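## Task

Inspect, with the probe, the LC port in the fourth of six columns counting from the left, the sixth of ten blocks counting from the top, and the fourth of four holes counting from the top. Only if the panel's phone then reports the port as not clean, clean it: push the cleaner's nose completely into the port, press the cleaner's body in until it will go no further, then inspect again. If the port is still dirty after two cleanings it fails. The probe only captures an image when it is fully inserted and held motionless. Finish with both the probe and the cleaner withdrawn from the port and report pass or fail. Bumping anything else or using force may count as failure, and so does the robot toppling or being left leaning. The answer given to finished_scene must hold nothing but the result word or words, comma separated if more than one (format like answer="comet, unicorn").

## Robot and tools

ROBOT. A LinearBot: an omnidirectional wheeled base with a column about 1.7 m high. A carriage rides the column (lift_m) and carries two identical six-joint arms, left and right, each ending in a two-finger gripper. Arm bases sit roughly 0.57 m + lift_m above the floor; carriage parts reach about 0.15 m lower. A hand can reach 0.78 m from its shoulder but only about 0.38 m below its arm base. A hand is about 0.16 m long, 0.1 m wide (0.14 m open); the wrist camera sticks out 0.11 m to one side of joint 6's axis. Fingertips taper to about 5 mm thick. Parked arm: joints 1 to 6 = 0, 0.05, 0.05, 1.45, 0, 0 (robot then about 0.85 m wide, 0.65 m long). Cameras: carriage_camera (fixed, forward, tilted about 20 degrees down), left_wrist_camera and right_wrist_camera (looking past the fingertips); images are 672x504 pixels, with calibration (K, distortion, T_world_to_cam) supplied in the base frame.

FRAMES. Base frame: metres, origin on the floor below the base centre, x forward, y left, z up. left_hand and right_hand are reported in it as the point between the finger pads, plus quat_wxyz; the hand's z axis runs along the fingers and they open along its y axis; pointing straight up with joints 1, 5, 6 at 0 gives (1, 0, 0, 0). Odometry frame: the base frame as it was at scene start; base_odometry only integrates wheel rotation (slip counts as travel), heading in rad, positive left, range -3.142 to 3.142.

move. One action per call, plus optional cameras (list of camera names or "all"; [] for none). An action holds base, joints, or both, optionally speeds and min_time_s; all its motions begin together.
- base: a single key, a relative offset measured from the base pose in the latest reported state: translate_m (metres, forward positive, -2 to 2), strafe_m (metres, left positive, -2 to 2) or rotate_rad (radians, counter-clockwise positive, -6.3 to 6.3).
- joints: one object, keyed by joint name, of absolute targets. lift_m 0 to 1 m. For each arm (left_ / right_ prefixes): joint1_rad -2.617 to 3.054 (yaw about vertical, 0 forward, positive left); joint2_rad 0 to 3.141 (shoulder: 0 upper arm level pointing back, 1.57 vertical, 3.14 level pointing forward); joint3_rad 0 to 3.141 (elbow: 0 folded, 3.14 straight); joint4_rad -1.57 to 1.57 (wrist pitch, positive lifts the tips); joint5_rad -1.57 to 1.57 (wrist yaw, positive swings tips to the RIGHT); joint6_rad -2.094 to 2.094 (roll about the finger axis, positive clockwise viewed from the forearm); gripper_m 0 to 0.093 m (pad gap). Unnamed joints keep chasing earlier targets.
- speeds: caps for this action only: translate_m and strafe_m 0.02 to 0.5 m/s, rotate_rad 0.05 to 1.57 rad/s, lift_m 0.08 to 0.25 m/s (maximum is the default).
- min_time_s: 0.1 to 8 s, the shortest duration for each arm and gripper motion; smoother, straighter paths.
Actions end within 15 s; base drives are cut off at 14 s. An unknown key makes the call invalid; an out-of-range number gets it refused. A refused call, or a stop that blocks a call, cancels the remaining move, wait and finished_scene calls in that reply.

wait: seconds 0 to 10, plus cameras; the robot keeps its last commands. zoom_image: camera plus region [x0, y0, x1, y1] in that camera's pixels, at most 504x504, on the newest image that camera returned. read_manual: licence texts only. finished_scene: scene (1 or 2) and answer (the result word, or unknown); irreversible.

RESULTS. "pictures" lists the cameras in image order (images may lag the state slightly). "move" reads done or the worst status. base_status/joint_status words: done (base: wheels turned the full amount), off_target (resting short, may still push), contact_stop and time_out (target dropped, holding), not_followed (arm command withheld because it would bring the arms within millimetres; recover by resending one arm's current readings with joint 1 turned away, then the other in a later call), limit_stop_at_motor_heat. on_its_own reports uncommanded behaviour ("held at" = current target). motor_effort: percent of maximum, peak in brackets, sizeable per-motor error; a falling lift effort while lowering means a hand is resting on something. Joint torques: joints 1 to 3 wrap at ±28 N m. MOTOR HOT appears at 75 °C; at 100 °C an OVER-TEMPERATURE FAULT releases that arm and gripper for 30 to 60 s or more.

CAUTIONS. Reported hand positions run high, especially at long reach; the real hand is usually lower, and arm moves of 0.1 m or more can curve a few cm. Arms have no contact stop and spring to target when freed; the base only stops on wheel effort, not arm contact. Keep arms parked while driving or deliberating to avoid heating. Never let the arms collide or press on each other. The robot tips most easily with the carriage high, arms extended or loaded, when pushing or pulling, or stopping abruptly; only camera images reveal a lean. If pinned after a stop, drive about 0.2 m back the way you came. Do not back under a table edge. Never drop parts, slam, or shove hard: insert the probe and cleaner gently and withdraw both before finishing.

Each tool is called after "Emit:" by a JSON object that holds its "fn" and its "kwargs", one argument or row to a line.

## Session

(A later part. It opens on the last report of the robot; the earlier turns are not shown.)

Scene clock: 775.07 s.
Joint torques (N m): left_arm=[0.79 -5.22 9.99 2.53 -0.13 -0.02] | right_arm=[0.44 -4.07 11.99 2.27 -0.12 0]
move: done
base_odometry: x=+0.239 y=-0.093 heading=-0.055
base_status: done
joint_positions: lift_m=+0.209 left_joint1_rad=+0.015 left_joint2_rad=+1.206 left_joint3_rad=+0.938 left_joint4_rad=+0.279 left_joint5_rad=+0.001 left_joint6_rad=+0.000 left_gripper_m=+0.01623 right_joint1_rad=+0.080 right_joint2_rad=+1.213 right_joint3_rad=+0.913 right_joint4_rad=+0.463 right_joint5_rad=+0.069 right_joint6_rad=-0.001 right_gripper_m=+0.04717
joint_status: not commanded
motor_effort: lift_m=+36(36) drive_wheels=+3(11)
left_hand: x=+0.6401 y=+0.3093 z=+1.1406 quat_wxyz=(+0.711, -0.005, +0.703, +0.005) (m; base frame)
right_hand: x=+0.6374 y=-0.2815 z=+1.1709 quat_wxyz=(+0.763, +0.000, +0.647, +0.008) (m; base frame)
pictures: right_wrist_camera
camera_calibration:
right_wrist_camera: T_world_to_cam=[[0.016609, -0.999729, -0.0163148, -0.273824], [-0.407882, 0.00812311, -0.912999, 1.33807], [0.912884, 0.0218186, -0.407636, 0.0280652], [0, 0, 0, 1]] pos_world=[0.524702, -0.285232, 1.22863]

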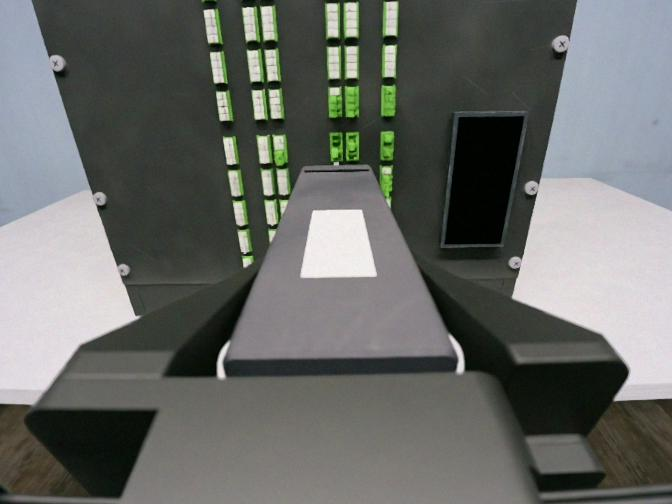

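Emit:
{"fn": "move", "kwargs": {
  "joints": {"lift_m":0.2115,"right_joint1_rad":0.0895},
  "cameras": ["right_wrist_camera"]
}}

Emit:
{"fn": "zoom_image", "kwargs": {
  "camera": "right_wrist_camera",
  "region": [310, 130, 360, 180]
}}

Scene clock: 780.80 s.
Joint torques (N m): left_arm=[0.7 -5.16 9.83 2.52 -0.13 -0.03] | right_arm=[1.2 -4 11.88 2.3 -0.11 0.01]
move: done
base_odometry: x=+0.239 y=-0.093 heading=-0.055
base_status: not commanded
joint_positions: lift_m=+0.211 left_joint1_rad=+0.015 left_joint2_rad=+1.206 left_joint3_rad=+0.938 left_joint4_rad=+0.282 left_joint5_rad=+0.001 left_joint6_rad=+0.000 left_gripper_m=+0.01623 right_joint1_rad=+0.083 right_joint2_rad=+1.213 right_joint3_rad=+0.913 right_joint4_rad=+0.464 right_joint5_rad=+0.069 right_joint6_rad=-0.001 right_gripper_m=+0.04717
joint_status: all done
motor_effort: lift_m=+34(40) drive_wheels=+3(3)
left_hand: x=+0.6401 y=+0.3093 z=+1.1439 quat_wxyz=(+0.712, -0.005, +0.702, +0.005) (m; base frame)
right_hand: x=+0.6373 y=-0.2802 z=+1.1736 quat_wxyz=(+0.763, -0.001, +0.647, +0.009) (m; base frame)
pictures: right_wrist_camera
camera_calibration:
right_wrist_camera: T_world_to_cam=[[0.019659, -0.999673, -0.0163475, -0.274436], [-0.407593, 0.00691694, -0.913138, 1.34007], [0.912952, 0.0246145, -0.407324, 0.0295648], [0, 0, 0, 1]] pos_world=[0.524608, -0.284343, 1.23123]

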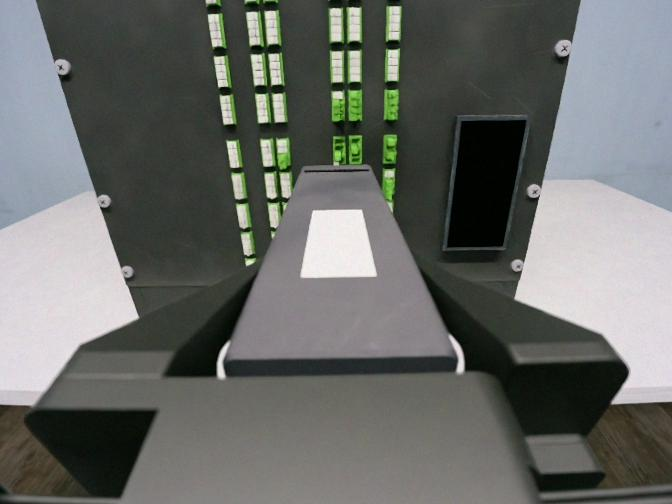

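Scaled by 10.080 from the camera's 672x504 image, which has a finer 960x720 frame.

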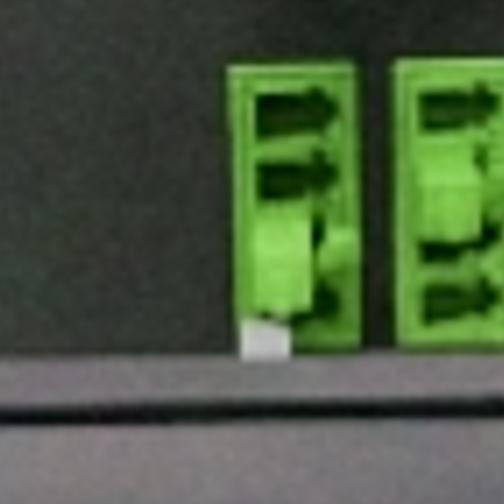

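Emit:
{"fn": "move", "kwargs": {
  "base": {"translate_m":0.01},
  "speeds": {"translate_m":0.04},
  "joints": {"lift_m":0.211},
  "cameras": ["right_wrist_camera"]
}}

Emit:
{"fn": "zoom_image", "kwargs": {
  "camera": "right_wrist_camera",
  "region": [310, 130, 360, 180]
}}

Scene clock: 786.63 s.
Joint torques (N m): left_arm=[0.68 -5.18 9.99 2.5 -0.13 -0.03] | right_arm=[1.22 -4.23 11.96 2.26 -0.13 0]
move: done
base_odometry: x=+0.249 y=-0.094 heading=-0.055
base_status: done
joint_positions: lift_m=+0.211 left_joint1_rad=+0.015 left_joint2_rad=+1.206 left_joint3_rad=+0.938 left_joint4_rad=+0.282 left_joint5_rad=+0.001 left_joint6_rad=+0.000 left_gripper_m=+0.01623 right_joint1_rad=+0.083 right_joint2_rad=+1.213 right_joint3_rad=+0.913 right_joint4_rad=+0.463 right_joint5_rad=+0.069 right_joint6_rad=-0.001 right_gripper_m=+0.04717
joint_status: all done
motor_effort: lift_m=+35(35) drive_wheels=-6(8)
left_hand: x=+0.6401 y=+0.3093 z=+1.1433 quat_wxyz=(+0.712, -0.005, +0.702, +0.005) (m; base frame)
right_hand: x=+0.6373 y=-0.2802 z=+1.1729 quat_wxyz=(+0.762, -0.001, +0.647, +0.009) (m; base frame)
pictures: right_wrist_camera
camera_calibration:
right_wrist_camera: T_world_to_cam=[[0.0196481, -0.999673, -0.016363, -0.274423], [-0.408325, 0.00691574, -0.91281, 1.33955], [0.912625, 0.0246164, -0.408056, 0.030305], [0, 0, 0, 1]] pos_world=[0.524707, -0.284343, 1.23063]

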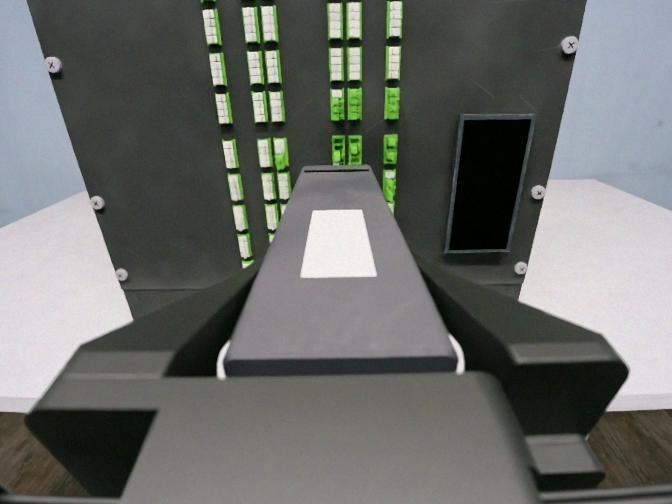

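Scaled by 10.080 from the camera's 672x504 image, which has a finer 960x720 frame.

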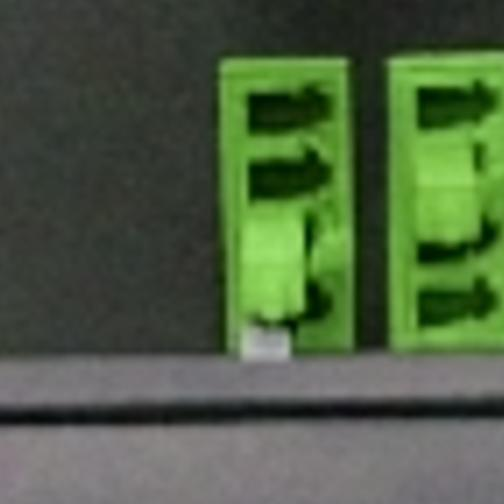

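Emit:
{"fn": "move", "kwargs": {
  "base": {"translate_m":0.006},
  "speeds": {"translate_m":0.04},
  "joints": {"lift_m":0.2114},
  "cameras": ["right_wrist_camera"]
}}

Emit:
{"fn": "zoom_image", "kwargs": {
  "camera": "right_wrist_camera",
  "region": [310, 130, 360, 180]
}}

Scene clock: 792.57 s.
Joint torques (N m): left_arm=[0.73 -5.2 9.98 2.5 -0.14 -0.03] | right_arm=[1.06 -4.05 11.86 2.29 -0.12 0.01]
move: done
base_odometry: x=+0.255 y=-0.095 heading=-0.056
base_status: done
joint_positions: lift_m=+0.211 left_joint1_rad=+0.015 left_joint2_rad=+1.206 left_joint3_rad=+0.938 left_joint4_rad=+0.281 left_joint5_rad=+0.001 left_joint6_rad=+0.000 left_gripper_m=+0.01623 right_joint1_rad=+0.083 right_joint2_rad=+1.213 right_joint3_rad=+0.913 right_joint4_rad=+0.462 right_joint5_rad=+0.069 right_joint6_rad=-0.001 right_gripper_m=+0.04717
joint_status: all done
motor_effort: lift_m=+35(37) drive_wheels=+2(14)
left_hand: x=+0.6401 y=+0.3093 z=+1.1435 quat_wxyz=(+0.712, -0.005, +0.703, +0.005) (m; base frame)
right_hand: x=+0.6374 y=-0.2802 z=+1.1730 quat_wxyz=(+0.762, -0.001, +0.647, +0.009) (m; base frame)
pictures: right_wrist_camera
camera_calibration:
right_wrist_camera: T_world_to_cam=[[0.0195794, -0.999676, -0.0162509, -0.274424], [-0.409305, 0.00681514, -0.912372, 1.33972], [0.912187, 0.0245152, -0.409039, 0.0317076], [0, 0, 0, 1]] pos_world=[0.524805, -0.284243, 1.23083]

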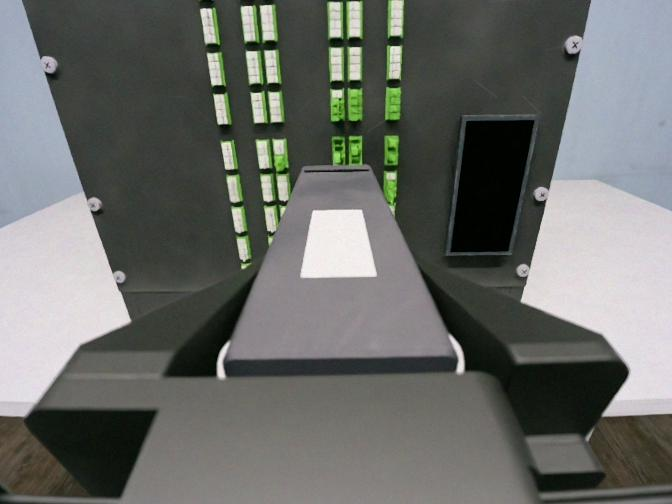

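Scaled by 10.080 from the camera's 672x504 image, which has a finer 960x720 frame.

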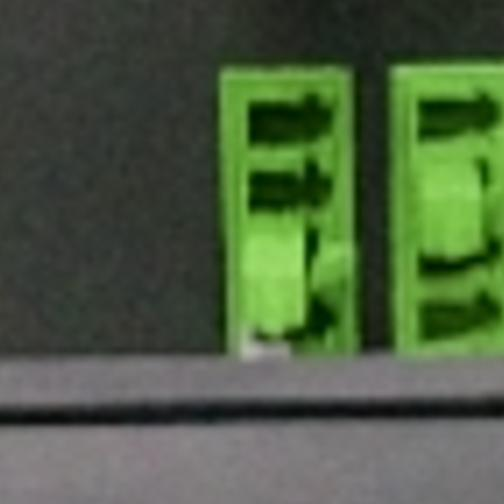

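Emit:
{"fn": "move", "kwargs": {
  "base": {"translate_m":0.005},
  "speeds": {"translate_m":0.03},
  "cameras": ["right_wrist_camera"]
}}

Emit:
{"fn": "zoom_image", "kwargs": {
  "camera": "right_wrist_camera",
  "region": [310, 130, 360, 180]
}}

Scene clock: 796.67 s.
Joint torques (N m): left_arm=[0.68 -5.23 9.84 2.56 -0.14 -0.03] | right_arm=[1.02 -3.89 12.01 2.27 -0.13 0.01]
move: done
base_odometry: x=+0.259 y=-0.095 heading=-0.056
base_status: done
joint_positions: lift_m=+0.211 left_joint1_rad=+0.015 left_joint2_rad=+1.207 left_joint3_rad=+0.938 left_joint4_rad=+0.282 left_joint5_rad=+0.001 left_joint6_rad=+0.000 left_gripper_m=+0.01623 right_joint1_rad=+0.083 right_joint2_rad=+1.211 right_joint3_rad=+0.913 right_joint4_rad=+0.463 right_joint5_rad=+0.070 right_joint6_rad=-0.001 right_gripper_m=+0.04717
joint_status: not commanded
motor_effort: lift_m=+35(35) drive_wheels=-5(13)
left_hand: x=+0.6403 y=+0.3093 z=+1.1434 quat_wxyz=(+0.712, -0.005, +0.703, +0.005) (m; base frame)
right_hand: x=+0.6370 y=-0.2802 z=+1.1737 quat_wxyz=(+0.763, -0.001, +0.647, +0.009) (m; base frame)
pictures: right_wrist_camera
camera_calibration:
right_wrist_camera: T_world_to_cam=[[0.0192702, -0.999678, -0.0164922, -0.273946], [-0.407309, 0.00721512, -0.913262, 1.34013], [0.913087, 0.0243162, -0.407039, 0.0293703], [0, 0, 0, 1]] pos_world=[0.524308, -0.284241, 1.23133]

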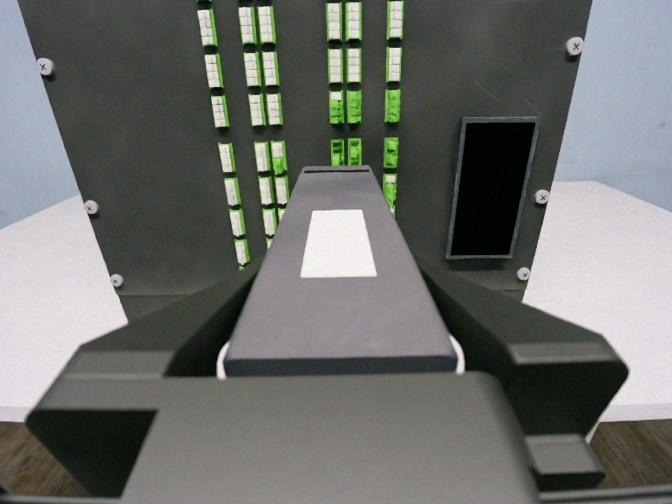

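Scaled by 10.080 from the camera's 672x504 image, which has a finer 960x720 frame.

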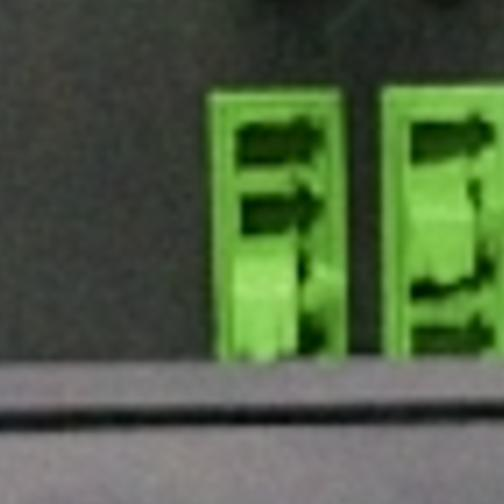

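Emit:
{"fn": "move", "kwargs": {
  "base": {"translate_m":-0.01},
  "speeds": {"translate_m":0.03},
  "cameras": []
}}

Emit:
{"fn": "move", "kwargs": {
  "base": {"translate_m":0.006},
  "speeds": {"translate_m":0.03},
  "cameras": ["right_wrist_camera"]
}}

Emit:
{"fn": "zoom_image", "kwargs": {
  "camera": "right_wrist_camera",
  "region": [310, 130, 360, 180]
}}

Scene clock: 803.53 s.
Joint torques (N m): left_arm=[0.7 -5.23 9.98 2.49 -0.14 -0.03] | right_arm=[1.07 -4.08 11.81 2.33 -0.13 0]
move: done
base_odometry: x=+0.250 y=-0.094 heading=-0.056
base_status: done
joint_positions: lift_m=+0.211 left_joint1_rad=+0.015 left_joint2_rad=+1.207 left_joint3_rad=+0.938 left_joint4_rad=+0.281 left_joint5_rad=+0.001 left_joint6_rad=+0.000 left_gripper_m=+0.01623 right_joint1_rad=+0.084 right_joint2_rad=+1.211 right_joint3_rad=+0.913 right_joint4_rad=+0.462 right_joint5_rad=+0.070 right_joint6_rad=-0.001 right_gripper_m=+0.04717
joint_status: not commanded
motor_effort: lift_m=+35(35) drive_wheels=+2(13)
left_hand: x=+0.6403 y=+0.3093 z=+1.1432 quat_wxyz=(+0.711, -0.005, +0.703, +0.005) (m; base frame)
right_hand: x=+0.6370 y=-0.2801 z=+1.1734 quat_wxyz=(+0.762, -0.001, +0.647, +0.009) (m; base frame)
pictures: none
No camera images: "cameras" was empty.

Scene clock: 804.20 s.
Joint torques (N m): left_arm=[0.81 -5.37 9.89 2.5 -0.13 -0.02] | right_arm=[1.01 -4.01 11.92 2.27 -0.13 0.02]
move: done
base_odometry: x=+0.256 y=-0.095 heading=-0.056
base_status: done
joint_positions: lift_m=+0.211 left_joint1_rad=+0.015 left_joint2_rad=+1.207 left_joint3_rad=+0.938 left_joint4_rad=+0.282 left_joint5_rad=+0.001 left_joint6_rad=+0.000 left_gripper_m=+0.01623 right_joint1_rad=+0.084 right_joint2_rad=+1.211 right_joint3_rad=+0.913 right_joint4_rad=+0.461 right_joint5_rad=+0.070 right_joint6_rad=-0.001 right_gripper_m=+0.04717
joint_status: not commanded
motor_effort: lift_m=+35(35) drive_wheels=+2(10)
left_hand: x=+0.6403 y=+0.3093 z=+1.1434 quat_wxyz=(+0.712, -0.005, +0.703, +0.005) (m; base frame)
right_hand: x=+0.6370 y=-0.2799 z=+1.1733 quat_wxyz=(+0.762, -0.001, +0.647, +0.009) (m; base frame)
pictures: right_wrist_camera
camera_calibration:
right_wrist_camera: T_world_to_cam=[[0.020048, -0.999664, -0.0164403, -0.274222], [-0.408613, 0.0068152, -0.912682, 1.33985], [0.912487, 0.0250152, -0.408339, 0.03131], [0, 0, 0, 1]] pos_world=[0.524407, -0.284045, 1.23113]

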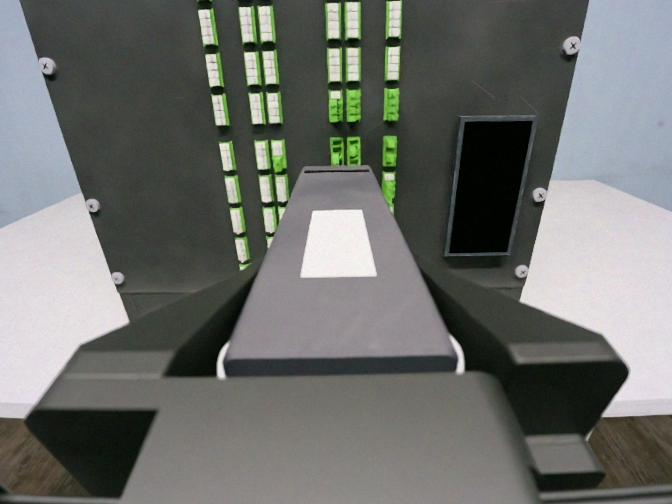

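Scaled by 10.080 from the camera's 672x504 image, which has a finer 960x720 frame.

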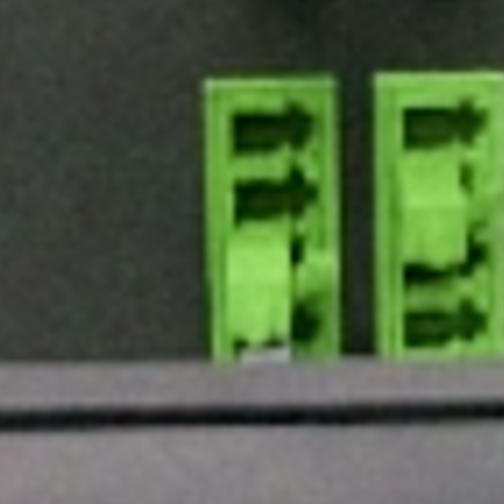

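Emit:
{"fn": "move", "kwargs": {
  "joints": {"right_joint5_rad":0.0605},
  "cameras": ["right_wrist_camera"]
}}

Emit:
{"fn": "zoom_image", "kwargs": {
  "camera": "right_wrist_camera",
  "region": [310, 130, 360, 180]
}}

Scene clock: 809.67 s.
Joint torques (N m): left_arm=[0.7 -5.3 9.98 2.48 -0.13 -0.03] | right_arm=[0.98 -3.93 11.92 2.3 -0.17 0]
move: done
base_odometry: x=+0.256 y=-0.095 heading=-0.056
base_status: not commanded
joint_positions: lift_m=+0.211 left_joint1_rad=+0.015 left_joint2_rad=+1.207 left_joint3_rad=+0.938 left_joint4_rad=+0.282 left_joint5_rad=+0.001 left_joint6_rad=+0.000 left_gripper_m=+0.01623 right_joint1_rad=+0.084 right_joint2_rad=+1.211 right_joint3_rad=+0.913 right_joint4_rad=+0.461 right_joint5_rad=+0.070 right_joint6_rad=-0.001 right_gripper_m=+0.04717
joint_status: all done
motor_effort: lift_m=+35(35) drive_wheels=+2(2)
left_hand: x=+0.6403 y=+0.3093 z=+1.1434 quat_wxyz=(+0.712, -0.005, +0.703, +0.005) (m; base frame)
right_hand: x=+0.6370 y=-0.2798 z=+1.1733 quat_wxyz=(+0.762, -0.001, +0.647, +0.009) (m; base frame)
pictures: right_wrist_camera
camera_calibration:
right_wrist_camera: T_world_to_cam=[[0.0204032, -0.999658, -0.0163794, -0.274383], [-0.408611, 0.00661455, -0.912685, 1.33979], [0.91248, 0.0253145, -0.408336, 0.031392], [0, 0, 0, 1]] pos_world=[0.524408, -0.283946, 1.23113]

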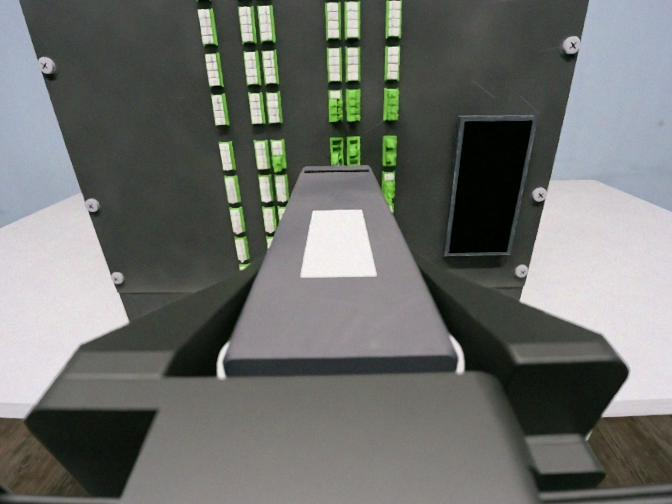

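Scaled by 10.080 from the camera's 672x504 image, which has a finer 960x720 frame.

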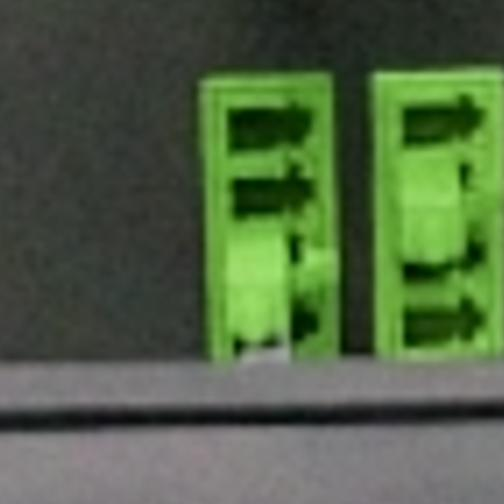

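Emit:
{"fn": "move", "kwargs": {
  "base": {"translate_m":0.004},
  "speeds": {"translate_m":0.03},
  "cameras": ["right_wrist_camera"]
}}

Emit:
{"fn": "zoom_image", "kwargs": {
  "camera": "right_wrist_camera",
  "region": [310, 130, 360, 180]
}}

Scene clock: 814.37 s.
Joint torques (N m): left_arm=[0.77 -5.16 10.02 2.49 -0.14 -0.02] | right_arm=[1.05 -3.99 12.07 2.31 -0.16 0.01]
move: done
base_odometry: x=+0.259 y=-0.095 heading=-0.056
base_status: done
joint_positions: lift_m=+0.211 left_joint1_rad=+0.015 left_joint2_rad=+1.206 left_joint3_rad=+0.938 left_joint4_rad=+0.282 left_joint5_rad=+0.001 left_joint6_rad=+0.000 left_gripper_m=+0.01623 right_joint1_rad=+0.084 right_joint2_rad=+1.211 right_joint3_rad=+0.913 right_joint4_rad=+0.464 right_joint5_rad=+0.069 right_joint6_rad=-0.001 right_gripper_m=+0.04717
joint_status: not commanded
motor_effort: lift_m=+35(35) drive_wheels=+4(16)
left_hand: x=+0.6401 y=+0.3093 z=+1.1436 quat_wxyz=(+0.712, -0.005, +0.702, +0.005) (m; base frame)
right_hand: x=+0.6369 y=-0.2797 z=+1.1741 quat_wxyz=(+0.763, -0.001, +0.646, +0.009) (m; base frame)
pictures: right_wrist_camera
camera_calibration:
right_wrist_camera: T_world_to_cam=[[0.0211727, -0.999641, -0.016417, -0.274726], [-0.405912, 0.00641136, -0.91389, 1.34004], [0.913667, 0.0260134, -0.405631, 0.0280633], [0, 0, 0, 1]] pos_world=[0.524114, -0.283949, 1.23152]

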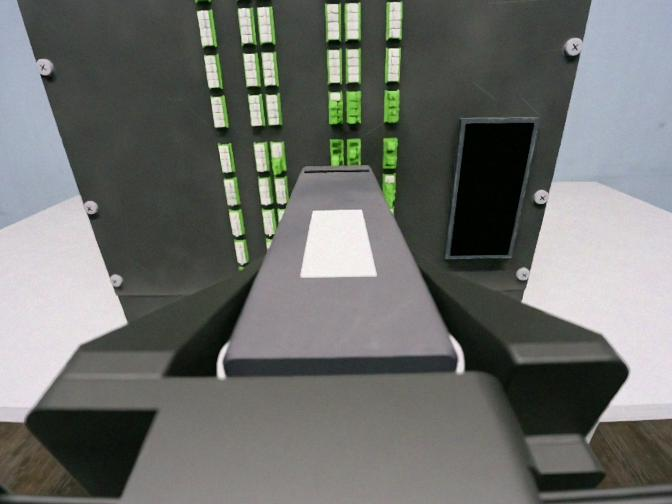

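Scaled by 10.080 from the camera's 672x504 image, which has a finer 960x720 frame.

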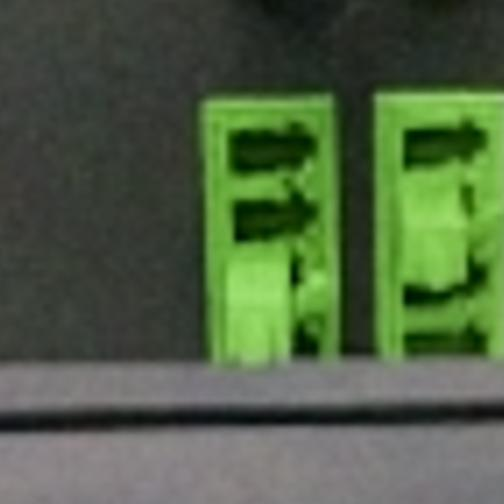

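Emit:
{"fn": "move", "kwargs": {
  "base": {"translate_m":-0.006},
  "speeds": {"translate_m":0.03},
  "joints": {"lift_m":0.212},
  "cameras": ["right_wrist_camera"]
}}

Emit:
{"fn": "zoom_image", "kwargs": {
  "camera": "right_wrist_camera",
  "region": [310, 130, 360, 180]
}}

Emit:
{"fn": "move", "kwargs": {
  "base": {"rotate_rad":0.0015},
  "speeds": {"rotate_rad":0.1},
  "cameras": ["right_wrist_camera"]
}}

Emit:
{"fn": "zoom_image", "kwargs": {
  "camera": "right_wrist_camera",
  "region": [310, 130, 360, 180]
}}

Scene clock: 823.27 s.
Joint torques (N m): left_arm=[0.7 -5.18 10.09 2.52 -0.13 -0.03] | right_arm=[0.94 -4.04 11.97 2.35 -0.15 0]
move: done
base_odometry: x=+0.253 y=-0.095 heading=-0.056
base_status: done
joint_positions: lift_m=+0.212 left_joint1_rad=+0.015 left_joint2_rad=+1.206 left_joint3_rad=+0.938 left_joint4_rad=+0.281 left_joint5_rad=+0.001 left_joint6_rad=+0.000 left_gripper_m=+0.01623 right_joint1_rad=+0.085 right_joint2_rad=+1.212 right_joint3_rad=+0.913 right_joint4_rad=+0.462 right_joint5_rad=+0.067 right_joint6_rad=-0.001 right_gripper_m=+0.04717
joint_status: all done
motor_effort: lift_m=+35(37) drive_wheels=+0(15)
left_hand: x=+0.6401 y=+0.3093 z=+1.1442 quat_wxyz=(+0.712, -0.005, +0.703, +0.005) (m; base frame)
right_hand: x=+0.6371 y=-0.2791 z=+1.1739 quat_wxyz=(+0.762, -0.002, +0.647, +0.010) (m; base frame)
pictures: right_wrist_camera
camera_calibration:
right_wrist_camera: T_world_to_cam=[[0.0234289, -0.999598, -0.0159742, -0.276057], [-0.408628, 0.00500774, -0.912687, 1.33994], [0.9124, 0.0279108, -0.408347, 0.0323222], [0, 0, 0, 1]] pos_world=[0.524513, -0.283558, 1.23173]

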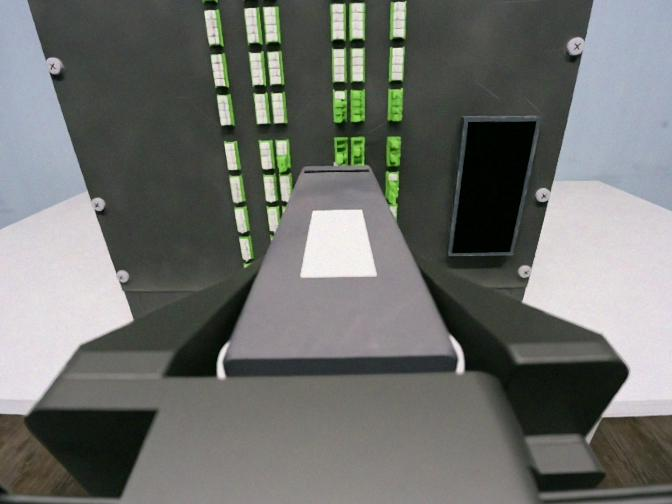

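Scaled by 10.080 from the camera's 672x504 image, which has a finer 960x720 frame.

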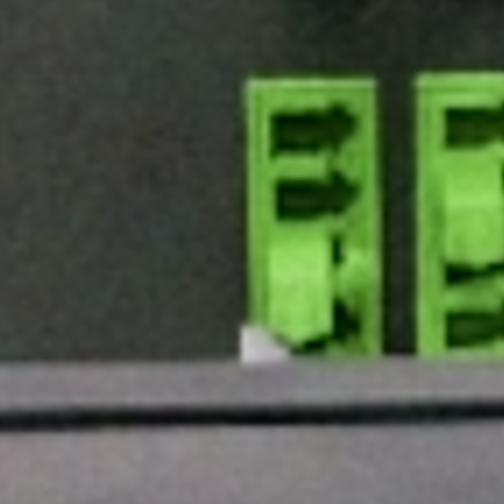

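Scene clock: 823.67 s.
Joint torques (N m): left_arm=[0.77 -5.24 9.98 2.47 -0.13 -0.03] | right_arm=[0.95 -3.95 11.82 2.3 -0.15 0.01]
move: done
base_odometry: x=+0.254 y=-0.095 heading=-0.055
base_status: done
joint_positions: lift_m=+0.212 left_joint1_rad=+0.015 left_joint2_rad=+1.206 left_joint3_rad=+0.938 left_joint4_rad=+0.281 left_joint5_rad=+0.001 left_joint6_rad=+0.000 left_gripper_m=+0.01623 right_joint1_rad=+0.085 right_joint2_rad=+1.212 right_joint3_rad=+0.913 right_joint4_rad=+0.461 right_joint5_rad=+0.067 right_joint6_rad=-0.001 right_gripper_m=+0.04717
joint_status: not commanded
motor_effort: lift_m=+35(35) drive_wheels=-2(3)
left_hand: x=+0.6401 y=+0.3093 z=+1.1442 quat_wxyz=(+0.712, -0.005, +0.703, +0.005) (m; base frame)
right_hand: x=+0.6371 y=-0.2791 z=+1.1738 quat_wxyz=(+0.762, -0.002, +0.647, +0.010) (m; base frame)
pictures: right_wrist_camera
camera_calibration:
right_wrist_camera: T_world_to_cam=[[0.02342, -0.999598, -0.0159843, -0.276044], [-0.408999, 0.00500928, -0.912521, 1.33988], [0.912234, 0.0279088, -0.408717, 0.0327344], [0, 0, 0, 1]] pos_world=[0.524612, -0.283558, 1.23163]

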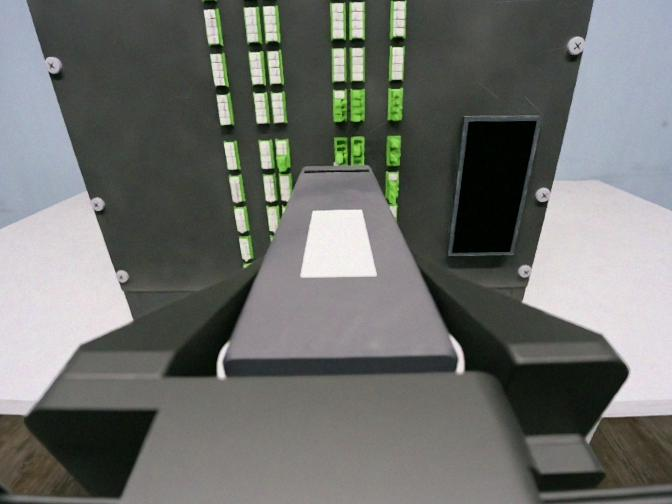

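Scaled by 10.080 from the camera's 672x504 image, which has a finer 960x720 frame.

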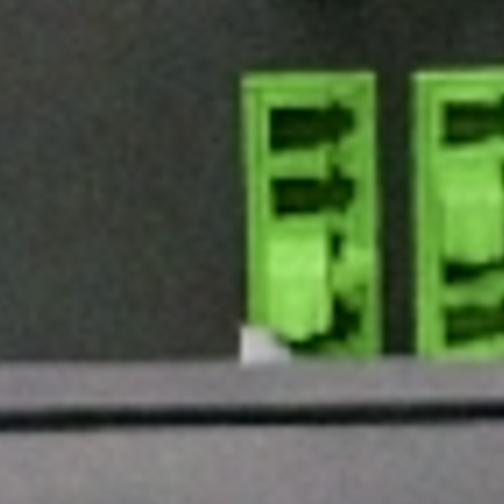

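Emit:
{"fn": "move", "kwargs": {
  "base": {"translate_m":-0.006},
  "speeds": {"translate_m":0.03},
  "joints": {"right_joint1_rad":0.0765,"right_joint5_rad":0.066},
  "cameras": []
}}

Emit:
{"fn": "move", "kwargs": {
  "base": {"translate_m":0.006},
  "speeds": {"translate_m":0.03},
  "cameras": ["right_wrist_camera"]
}}

Emit:
{"fn": "zoom_image", "kwargs": {
  "camera": "right_wrist_camera",
  "region": [310, 130, 360, 180]
}}

Scene clock: 830.07 s.
Joint torques (N m): left_arm=[0.72 -5.23 9.96 2.48 -0.13 -0.03] | right_arm=[-0.29 -3.93 11.97 2.32 -0.09 0.02]
move: done
base_odometry: x=+0.248 y=-0.094 heading=-0.054
base_status: done
joint_positions: lift_m=+0.212 left_joint1_rad=+0.015 left_joint2_rad=+1.206 left_joint3_rad=+0.938 left_joint4_rad=+0.282 left_joint5_rad=+0.001 left_joint6_rad=+0.000 left_gripper_m=+0.01623 right_joint1_rad=+0.083 right_joint2_rad=+1.212 right_joint3_rad=+0.913 right_joint4_rad=+0.461 right_joint5_rad=+0.067 right_joint6_rad=-0.001 right_gripper_m=+0.04717
joint_status: all done
motor_effort: lift_m=+35(35) drive_wheels=-5(10)
left_hand: x=+0.6401 y=+0.3093 z=+1.1443 quat_wxyz=(+0.712, -0.005, +0.702, +0.005) (m; base frame)
right_hand: x=+0.6371 y=-0.2798 z=+1.1738 quat_wxyz=(+0.762, -0.002, +0.647, +0.009) (m; base frame)
pictures: none
No camera images: "cameras" was empty.

Scene clock: 830.70 s.
Joint torques (N m): left_arm=[0.69 -5.27 9.89 2.51 -0.13 -0.02] | right_arm=[0.05 -4.05 11.93 2.28 -0.08 0.01]
move: done
base_odometry: x=+0.254 y=-0.095 heading=-0.055
base_status: done
joint_positions: lift_m=+0.212 left_joint1_rad=+0.015 left_joint2_rad=+1.206 left_joint3_rad=+0.938 left_joint4_rad=+0.282 left_joint5_rad=+0.001 left_joint6_rad=+0.000 left_gripper_m=+0.01623 right_joint1_rad=+0.083 right_joint2_rad=+1.212 right_joint3_rad=+0.913 right_joint4_rad=+0.462 right_joint5_rad=+0.067 right_joint6_rad=-0.001 right_gripper_m=+0.04717
joint_status: not commanded
motor_effort: lift_m=+35(35) drive_wheels=-6(12)
left_hand: x=+0.6401 y=+0.3093 z=+1.1443 quat_wxyz=(+0.712, -0.005, +0.702, +0.005) (m; base frame)
right_hand: x=+0.6371 y=-0.2798 z=+1.1739 quat_wxyz=(+0.762, -0.002, +0.647, +0.009) (m; base frame)
pictures: right_wrist_camera
camera_calibration:
right_wrist_camera: T_world_to_cam=[[0.0219068, -0.999633, -0.015954, -0.275787], [-0.408635, 0.00561111, -0.912681, 1.34011], [0.912435, 0.0265133, -0.408362, 0.0319418], [0, 0, 0, 1]] pos_world=[0.52451, -0.284053, 1.23173]

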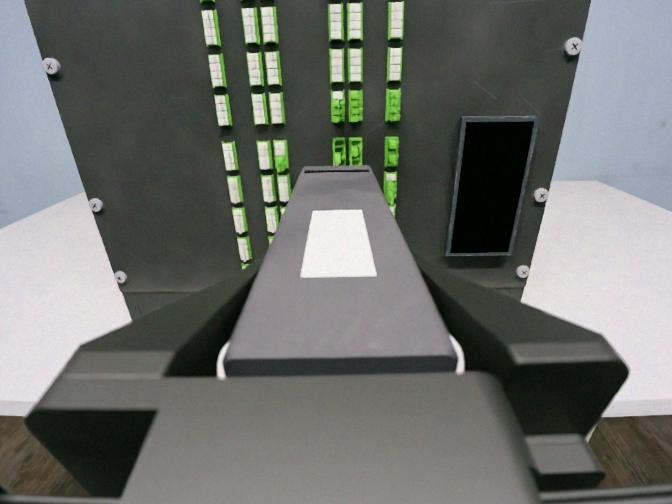

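Scaled by 10.080 from the camera's 672x504 image, which has a finer 960x720 frame.

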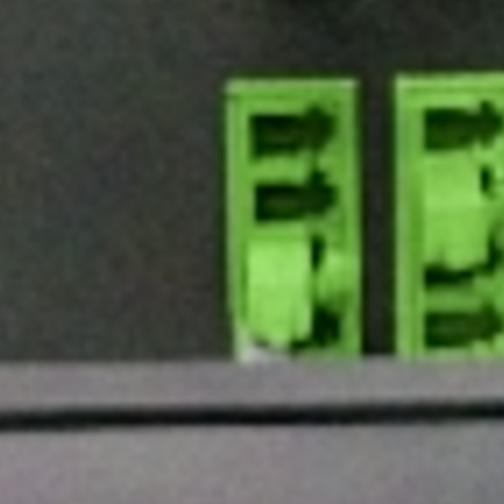

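Emit:
{"fn": "move", "kwargs": {
  "base": {"translate_m":-0.005},
  "speeds": {"translate_m":0.03},
  "cameras": []
}}

Emit:
{"fn": "move", "kwargs": {
  "base": {"translate_m":0.0055},
  "speeds": {"translate_m":0.03},
  "cameras": ["right_wrist_camera"]
}}

Emit:
{"fn": "zoom_image", "kwargs": {
  "camera": "right_wrist_camera",
  "region": [310, 130, 360, 180]
}}

Scene clock: 838.73 s.
Joint torques (N m): left_arm=[0.72 -5.33 9.89 2.48 -0.13 -0.03] | right_arm=[0.1 -3.9 11.9 2.31 -0.08 0]
move: done
base_odometry: x=+0.249 y=-0.094 heading=-0.055
base_status: done
joint_positions: lift_m=+0.212 left_joint1_rad=+0.015 left_joint2_rad=+1.206 left_joint3_rad=+0.938 left_joint4_rad=+0.281 left_joint5_rad=+0.001 left_joint6_rad=+0.000 left_gripper_m=+0.01623 right_joint1_rad=+0.082 right_joint2_rad=+1.212 right_joint3_rad=+0.913 right_joint4_rad=+0.461 right_joint5_rad=+0.067 right_joint6_rad=-0.001 right_gripper_m=+0.04717
joint_status: not commanded
motor_effort: lift_m=+35(35) drive_wheels=-4(12)
left_hand: x=+0.6401 y=+0.3093 z=+1.1442 quat_wxyz=(+0.712, -0.005, +0.703, +0.005) (m; base frame)
right_hand: x=+0.6372 y=-0.2802 z=+1.1737 quat_wxyz=(+0.762, -0.001, +0.647, +0.009) (m; base frame)
pictures: none
No camera images: "cameras" was empty.

Scene clock: 839.40 s.
Joint torques (N m): left_arm=[0.79 -5.22 9.96 2.53 -0.14 -0.03] | right_arm=[0.03 -4.11 11.85 2.26 -0.09 0.01]
move: done
base_odometry: x=+0.254 y=-0.095 heading=-0.055
base_status: done
joint_positions: lift_m=+0.212 left_joint1_rad=+0.015 left_joint2_rad=+1.206 left_joint3_rad=+0.938 left_joint4_rad=+0.281 left_joint5_rad=+0.001 left_joint6_rad=+0.000 left_gripper_m=+0.01623 right_joint1_rad=+0.082 right_joint2_rad=+1.212 right_joint3_rad=+0.913 right_joint4_rad=+0.461 right_joint5_rad=+0.067 right_joint6_rad=-0.001 right_gripper_m=+0.04717
joint_status: not commanded
motor_effort: lift_m=+35(35) drive_wheels=+2(8)
left_hand: x=+0.6401 y=+0.3093 z=+1.1442 quat_wxyz=(+0.712, -0.005, +0.703, +0.005) (m; base frame)
right_hand: x=+0.6372 y=-0.2802 z=+1.1738 quat_wxyz=(+0.762, -0.001, +0.647, +0.009) (m; base frame)
pictures: right_wrist_camera
camera_calibration:
right_wrist_camera: T_world_to_cam=[[0.0206911, -0.999658, -0.0159721, -0.275534], [-0.40901, 0.00611388, -0.91251, 1.34019], [0.912295, 0.0254136, -0.408743, 0.0320543], [0, 0, 0, 1]] pos_world=[0.524607, -0.284448, 1.23163]

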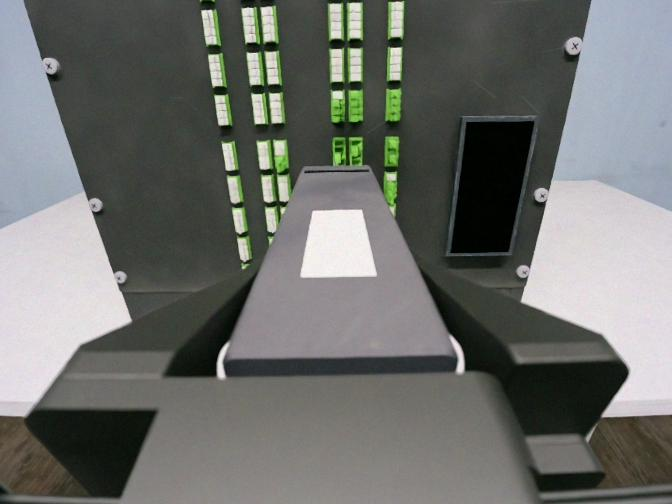

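Scaled by 10.080 from the camera's 672x504 image, which has a finer 960x720 frame.

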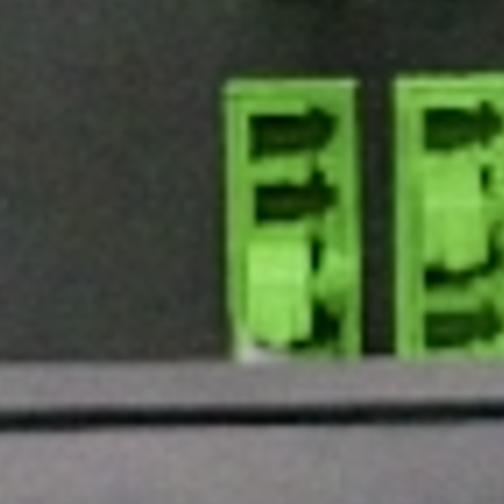

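Emit:
{"fn": "move", "kwargs": {
  "joints": {"right_joint5_rad":0.077},
  "cameras": ["right_wrist_camera"]
}}

Emit:
{"fn": "zoom_image", "kwargs": {
  "camera": "right_wrist_camera",
  "region": [310, 130, 360, 180]
}}

Scene clock: 843.07 s.
Joint torques (N m): left_arm=[0.69 -5.22 9.96 2.49 -0.13 -0.02] | right_arm=[0.02 -3.95 11.96 2.3 0.02 0.01]
move: done
base_odometry: x=+0.254 y=-0.095 heading=-0.055
base_status: not commanded
joint_positions: lift_m=+0.212 left_joint1_rad=+0.015 left_joint2_rad=+1.206 left_joint3_rad=+0.938 left_joint4_rad=+0.281 left_joint5_rad=+0.001 left_joint6_rad=+0.000 left_gripper_m=+0.01623 right_joint1_rad=+0.082 right_joint2_rad=+1.212 right_joint3_rad=+0.913 right_joint4_rad=+0.461 right_joint5_rad=+0.069 right_joint6_rad=-0.001 right_gripper_m=+0.04717
joint_status: all done
motor_effort: lift_m=+35(35) drive_wheels=+2(2)
left_hand: x=+0.6401 y=+0.3093 z=+1.1442 quat_wxyz=(+0.712, -0.005, +0.703, +0.005) (m; base frame)
right_hand: x=+0.6372 y=-0.2805 z=+1.1738 quat_wxyz=(+0.762, -0.001, +0.647, +0.009) (m; base frame)
pictures: right_wrist_camera
camera_calibration:
right_wrist_camera: T_world_to_cam=[[0.0192703, -0.999683, -0.0162151, -0.27459], [-0.409018, 0.00691664, -0.9125, 1.34041], [0.912323, 0.0242164, -0.408755, 0.0317179], [0, 0, 0, 1]] pos_world=[0.524605, -0.284542, 1.23163]

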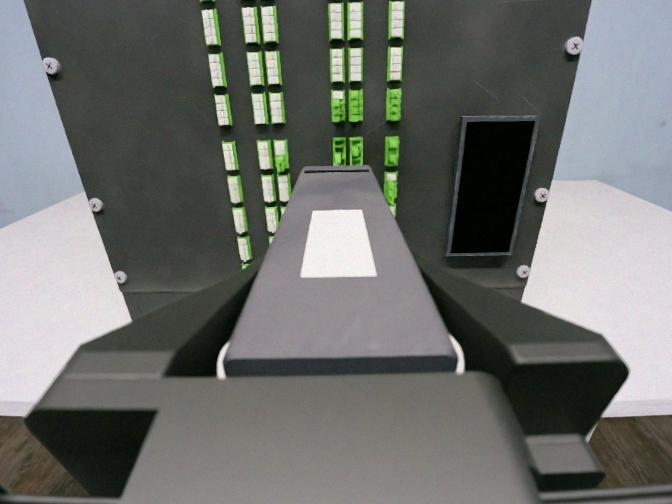

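Scaled by 10.080 from the camera's 672x504 image, which has a finer 960x720 frame.

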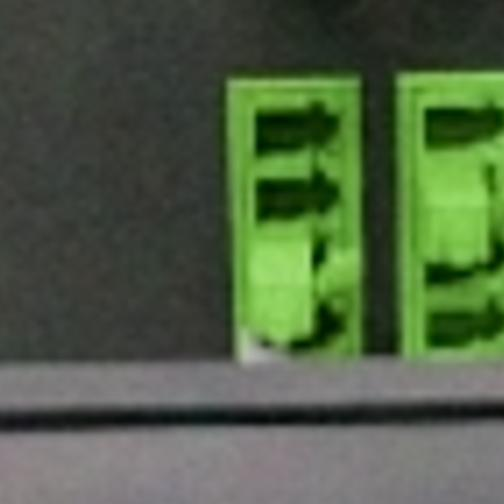

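Emit:
{"fn": "move", "kwargs": {
  "joints": {"lift_m":0.211},
  "cameras": ["right_wrist_camera"]
}}

Emit:
{"fn": "zoom_image", "kwargs": {
  "camera": "right_wrist_camera",
  "region": [310, 130, 360, 180]
}}

Scene clock: 849.57 s.
Joint torques (N m): left_arm=[0.69 -5.22 9.99 2.5 -0.13 -0.02] | right_arm=[0.02 -3.77 11.95 2.31 0.03 0.01]
move: done
base_odometry: x=+0.254 y=-0.095 heading=-0.055
base_status: not commanded
joint_positions: lift_m=+0.211 left_joint1_rad=+0.015 left_joint2_rad=+1.206 left_joint3_rad=+0.938 left_joint4_rad=+0.282 left_joint5_rad=+0.001 left_joint6_rad=+0.000 left_gripper_m=+0.01623 right_joint1_rad=+0.082 right_joint2_rad=+1.212 right_joint3_rad=+0.913 right_joint4_rad=+0.461 right_joint5_rad=+0.069 right_joint6_rad=-0.001 right_gripper_m=+0.04717
joint_status: all done
motor_effort: lift_m=+35(37) drive_wheels=+2(2)
left_hand: x=+0.6401 y=+0.3093 z=+1.1432 quat_wxyz=(+0.712, -0.005, +0.702, +0.005) (m; base frame)
right_hand: x=+0.6372 y=-0.2806 z=+1.1728 quat_wxyz=(+0.762, -0.001, +0.647, +0.008) (m; base frame)
pictures: right_wrist_camera
camera_calibration:
right_wrist_camera: T_world_to_cam=[[0.0188221, -0.999691, -0.0162345, -0.274348], [-0.408982, 0.00711855, -0.912515, 1.33955], [0.912348, 0.023815, -0.408722, 0.0311412], [0, 0, 0, 1]] pos_world=[0.524604, -0.28454, 1.23063]

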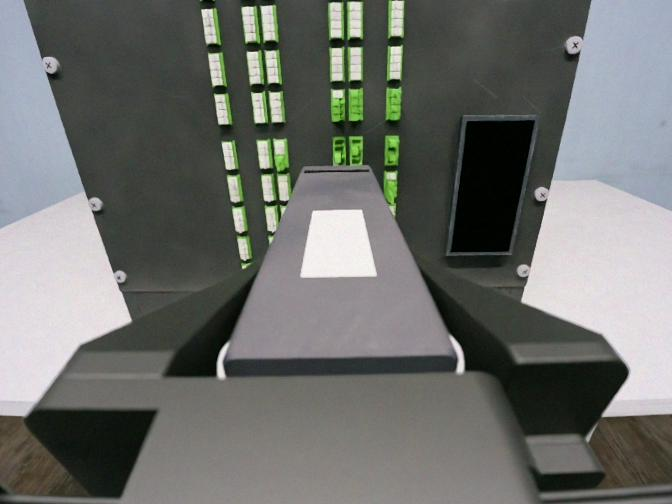

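Scaled by 10.080 from the camera's 672x504 image, which has a finer 960x720 frame.

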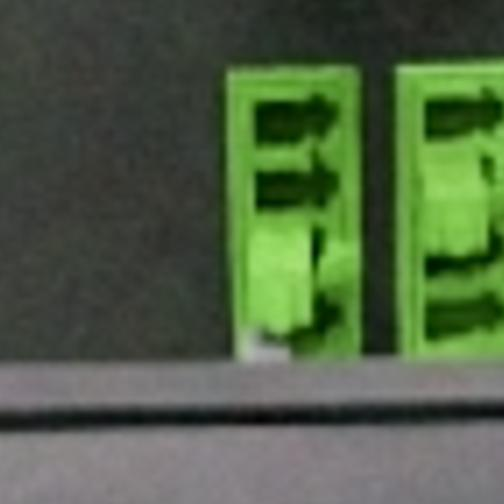

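Emit:
{"fn": "move", "kwargs": {
  "joints": {"right_joint5_rad":0.083,"lift_m":0.2115},
  "cameras": ["right_wrist_camera"]
}}

Emit:
{"fn": "zoom_image", "kwargs": {
  "camera": "right_wrist_camera",
  "region": [310, 130, 360, 180]
}}

Scene clock: 854.27 s.
Joint torques (N m): left_arm=[0.7 -5.22 9.89 2.52 -0.14 -0.03] | right_arm=[-0.02 -4.22 12.07 2.26 0.02 0.01]
move: done
base_odometry: x=+0.254 y=-0.095 heading=-0.055
base_status: not commanded
joint_positions: lift_m=+0.211 left_joint1_rad=+0.015 left_joint2_rad=+1.206 left_joint3_rad=+0.938 left_joint4_rad=+0.282 left_joint5_rad=+0.001 left_joint6_rad=+0.000 left_gripper_m=+0.01623 right_joint1_rad=+0.082 right_joint2_rad=+1.212 right_joint3_rad=+0.913 right_joint4_rad=+0.461 right_joint5_rad=+0.073 right_joint6_rad=-0.001 right_gripper_m=+0.04717
joint_status: all done
motor_effort: lift_m=+35(37) drive_wheels=+2(2)
left_hand: x=+0.6401 y=+0.3093 z=+1.1437 quat_wxyz=(+0.712, -0.005, +0.702, +0.005) (m; base frame)
right_hand: x=+0.6372 y=-0.2812 z=+1.1733 quat_wxyz=(+0.762, +0.001, +0.647, +0.007) (m; base frame)
pictures: right_wrist_camera
camera_calibration:
right_wrist_camera: T_world_to_cam=[[0.0151382, -0.999743, -0.016892, -0.271897], [-0.408993, 0.00922479, -0.912491, 1.34058], [0.912412, 0.0207222, -0.408748, 0.030476], [0, 0, 0, 1]] pos_world=[0.524597, -0.284825, 1.23113]

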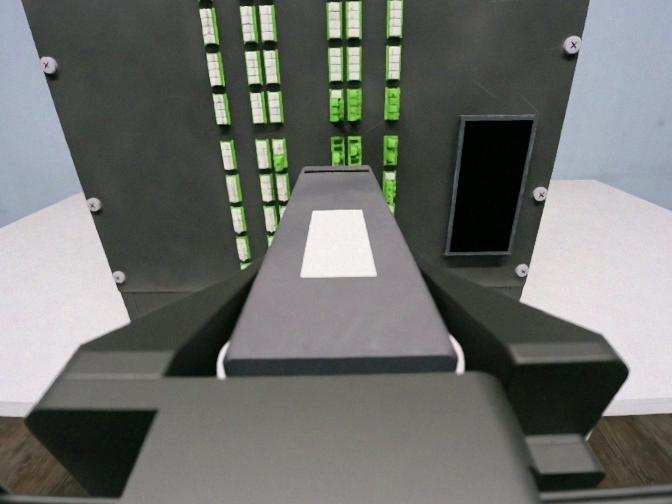

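Scaled by 10.080 from the camera's 672x504 image, which has a finer 960x720 frame.

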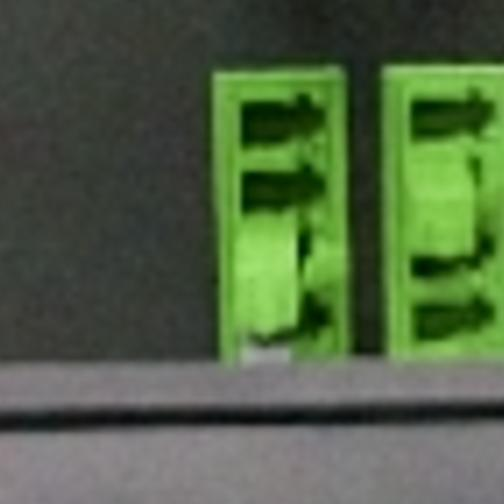

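Emit:
{"fn": "move", "kwargs": {
  "base": {"translate_m":0.005},
  "speeds": {"translate_m":0.03},
  "joints": {"lift_m":0.2118},
  "cameras": ["right_wrist_camera"]
}}

Emit:
{"fn": "zoom_image", "kwargs": {
  "camera": "right_wrist_camera",
  "region": [310, 130, 360, 180]
}}

Scene clock: 860.20 s.
Joint torques (N m): left_arm=[0.69 -5.35 9.94 2.47 -0.13 -0.03] | right_arm=[0.02 -4.14 11.88 2.29 0.04 0.01]
move: done
base_odometry: x=+0.259 y=-0.095 heading=-0.055
base_status: done
joint_positions: lift_m=+0.212 left_joint1_rad=+0.015 left_joint2_rad=+1.207 left_joint3_rad=+0.938 left_joint4_rad=+0.282 left_joint5_rad=+0.001 left_joint6_rad=+0.000 left_gripper_m=+0.01623 right_joint1_rad=+0.082 right_joint2_rad=+1.211 right_joint3_rad=+0.913 right_joint4_rad=+0.462 right_joint5_rad=+0.075 right_joint6_rad=-0.001 right_gripper_m=+0.04717
joint_status: all done
motor_effort: lift_m=+35(37) drive_wheels=+2(13)
left_hand: x=+0.6403 y=+0.3093 z=+1.1437 quat_wxyz=(+0.711, -0.005, +0.703, +0.005) (m; base frame)
right_hand: x=+0.6371 y=-0.2816 z=+1.1739 quat_wxyz=(+0.763, +0.002, +0.647, +0.007) (m; base frame)
pictures: right_wrist_camera
camera_calibration:
right_wrist_camera: T_world_to_cam=[[0.0132475, -0.999764, -0.017233, -0.270572], [-0.407974, 0.0103304, -0.912935, 1.34128], [0.912898, 0.0191248, -0.40774, 0.0289137], [0, 0, 0, 1]] pos_world=[0.524395, -0.284917, 1.23163]

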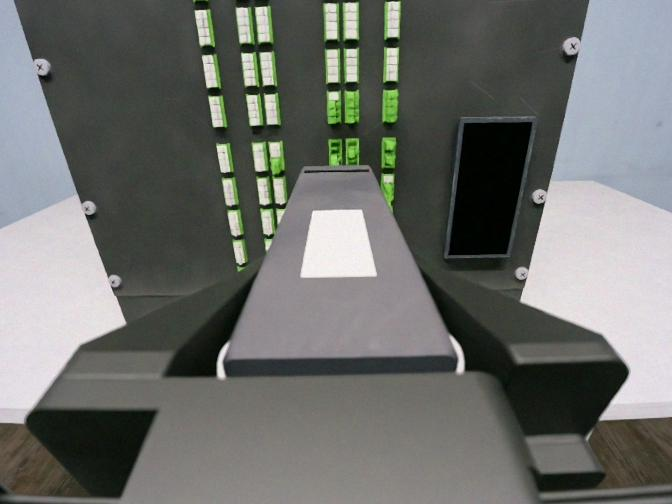

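Scaled by 10.080 from the camera's 672x504 image, which has a finer 960x720 frame.

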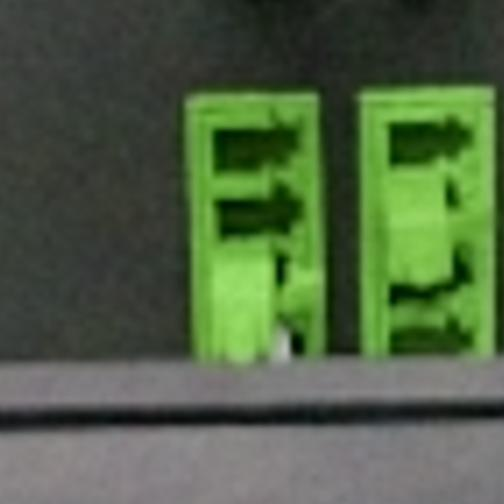

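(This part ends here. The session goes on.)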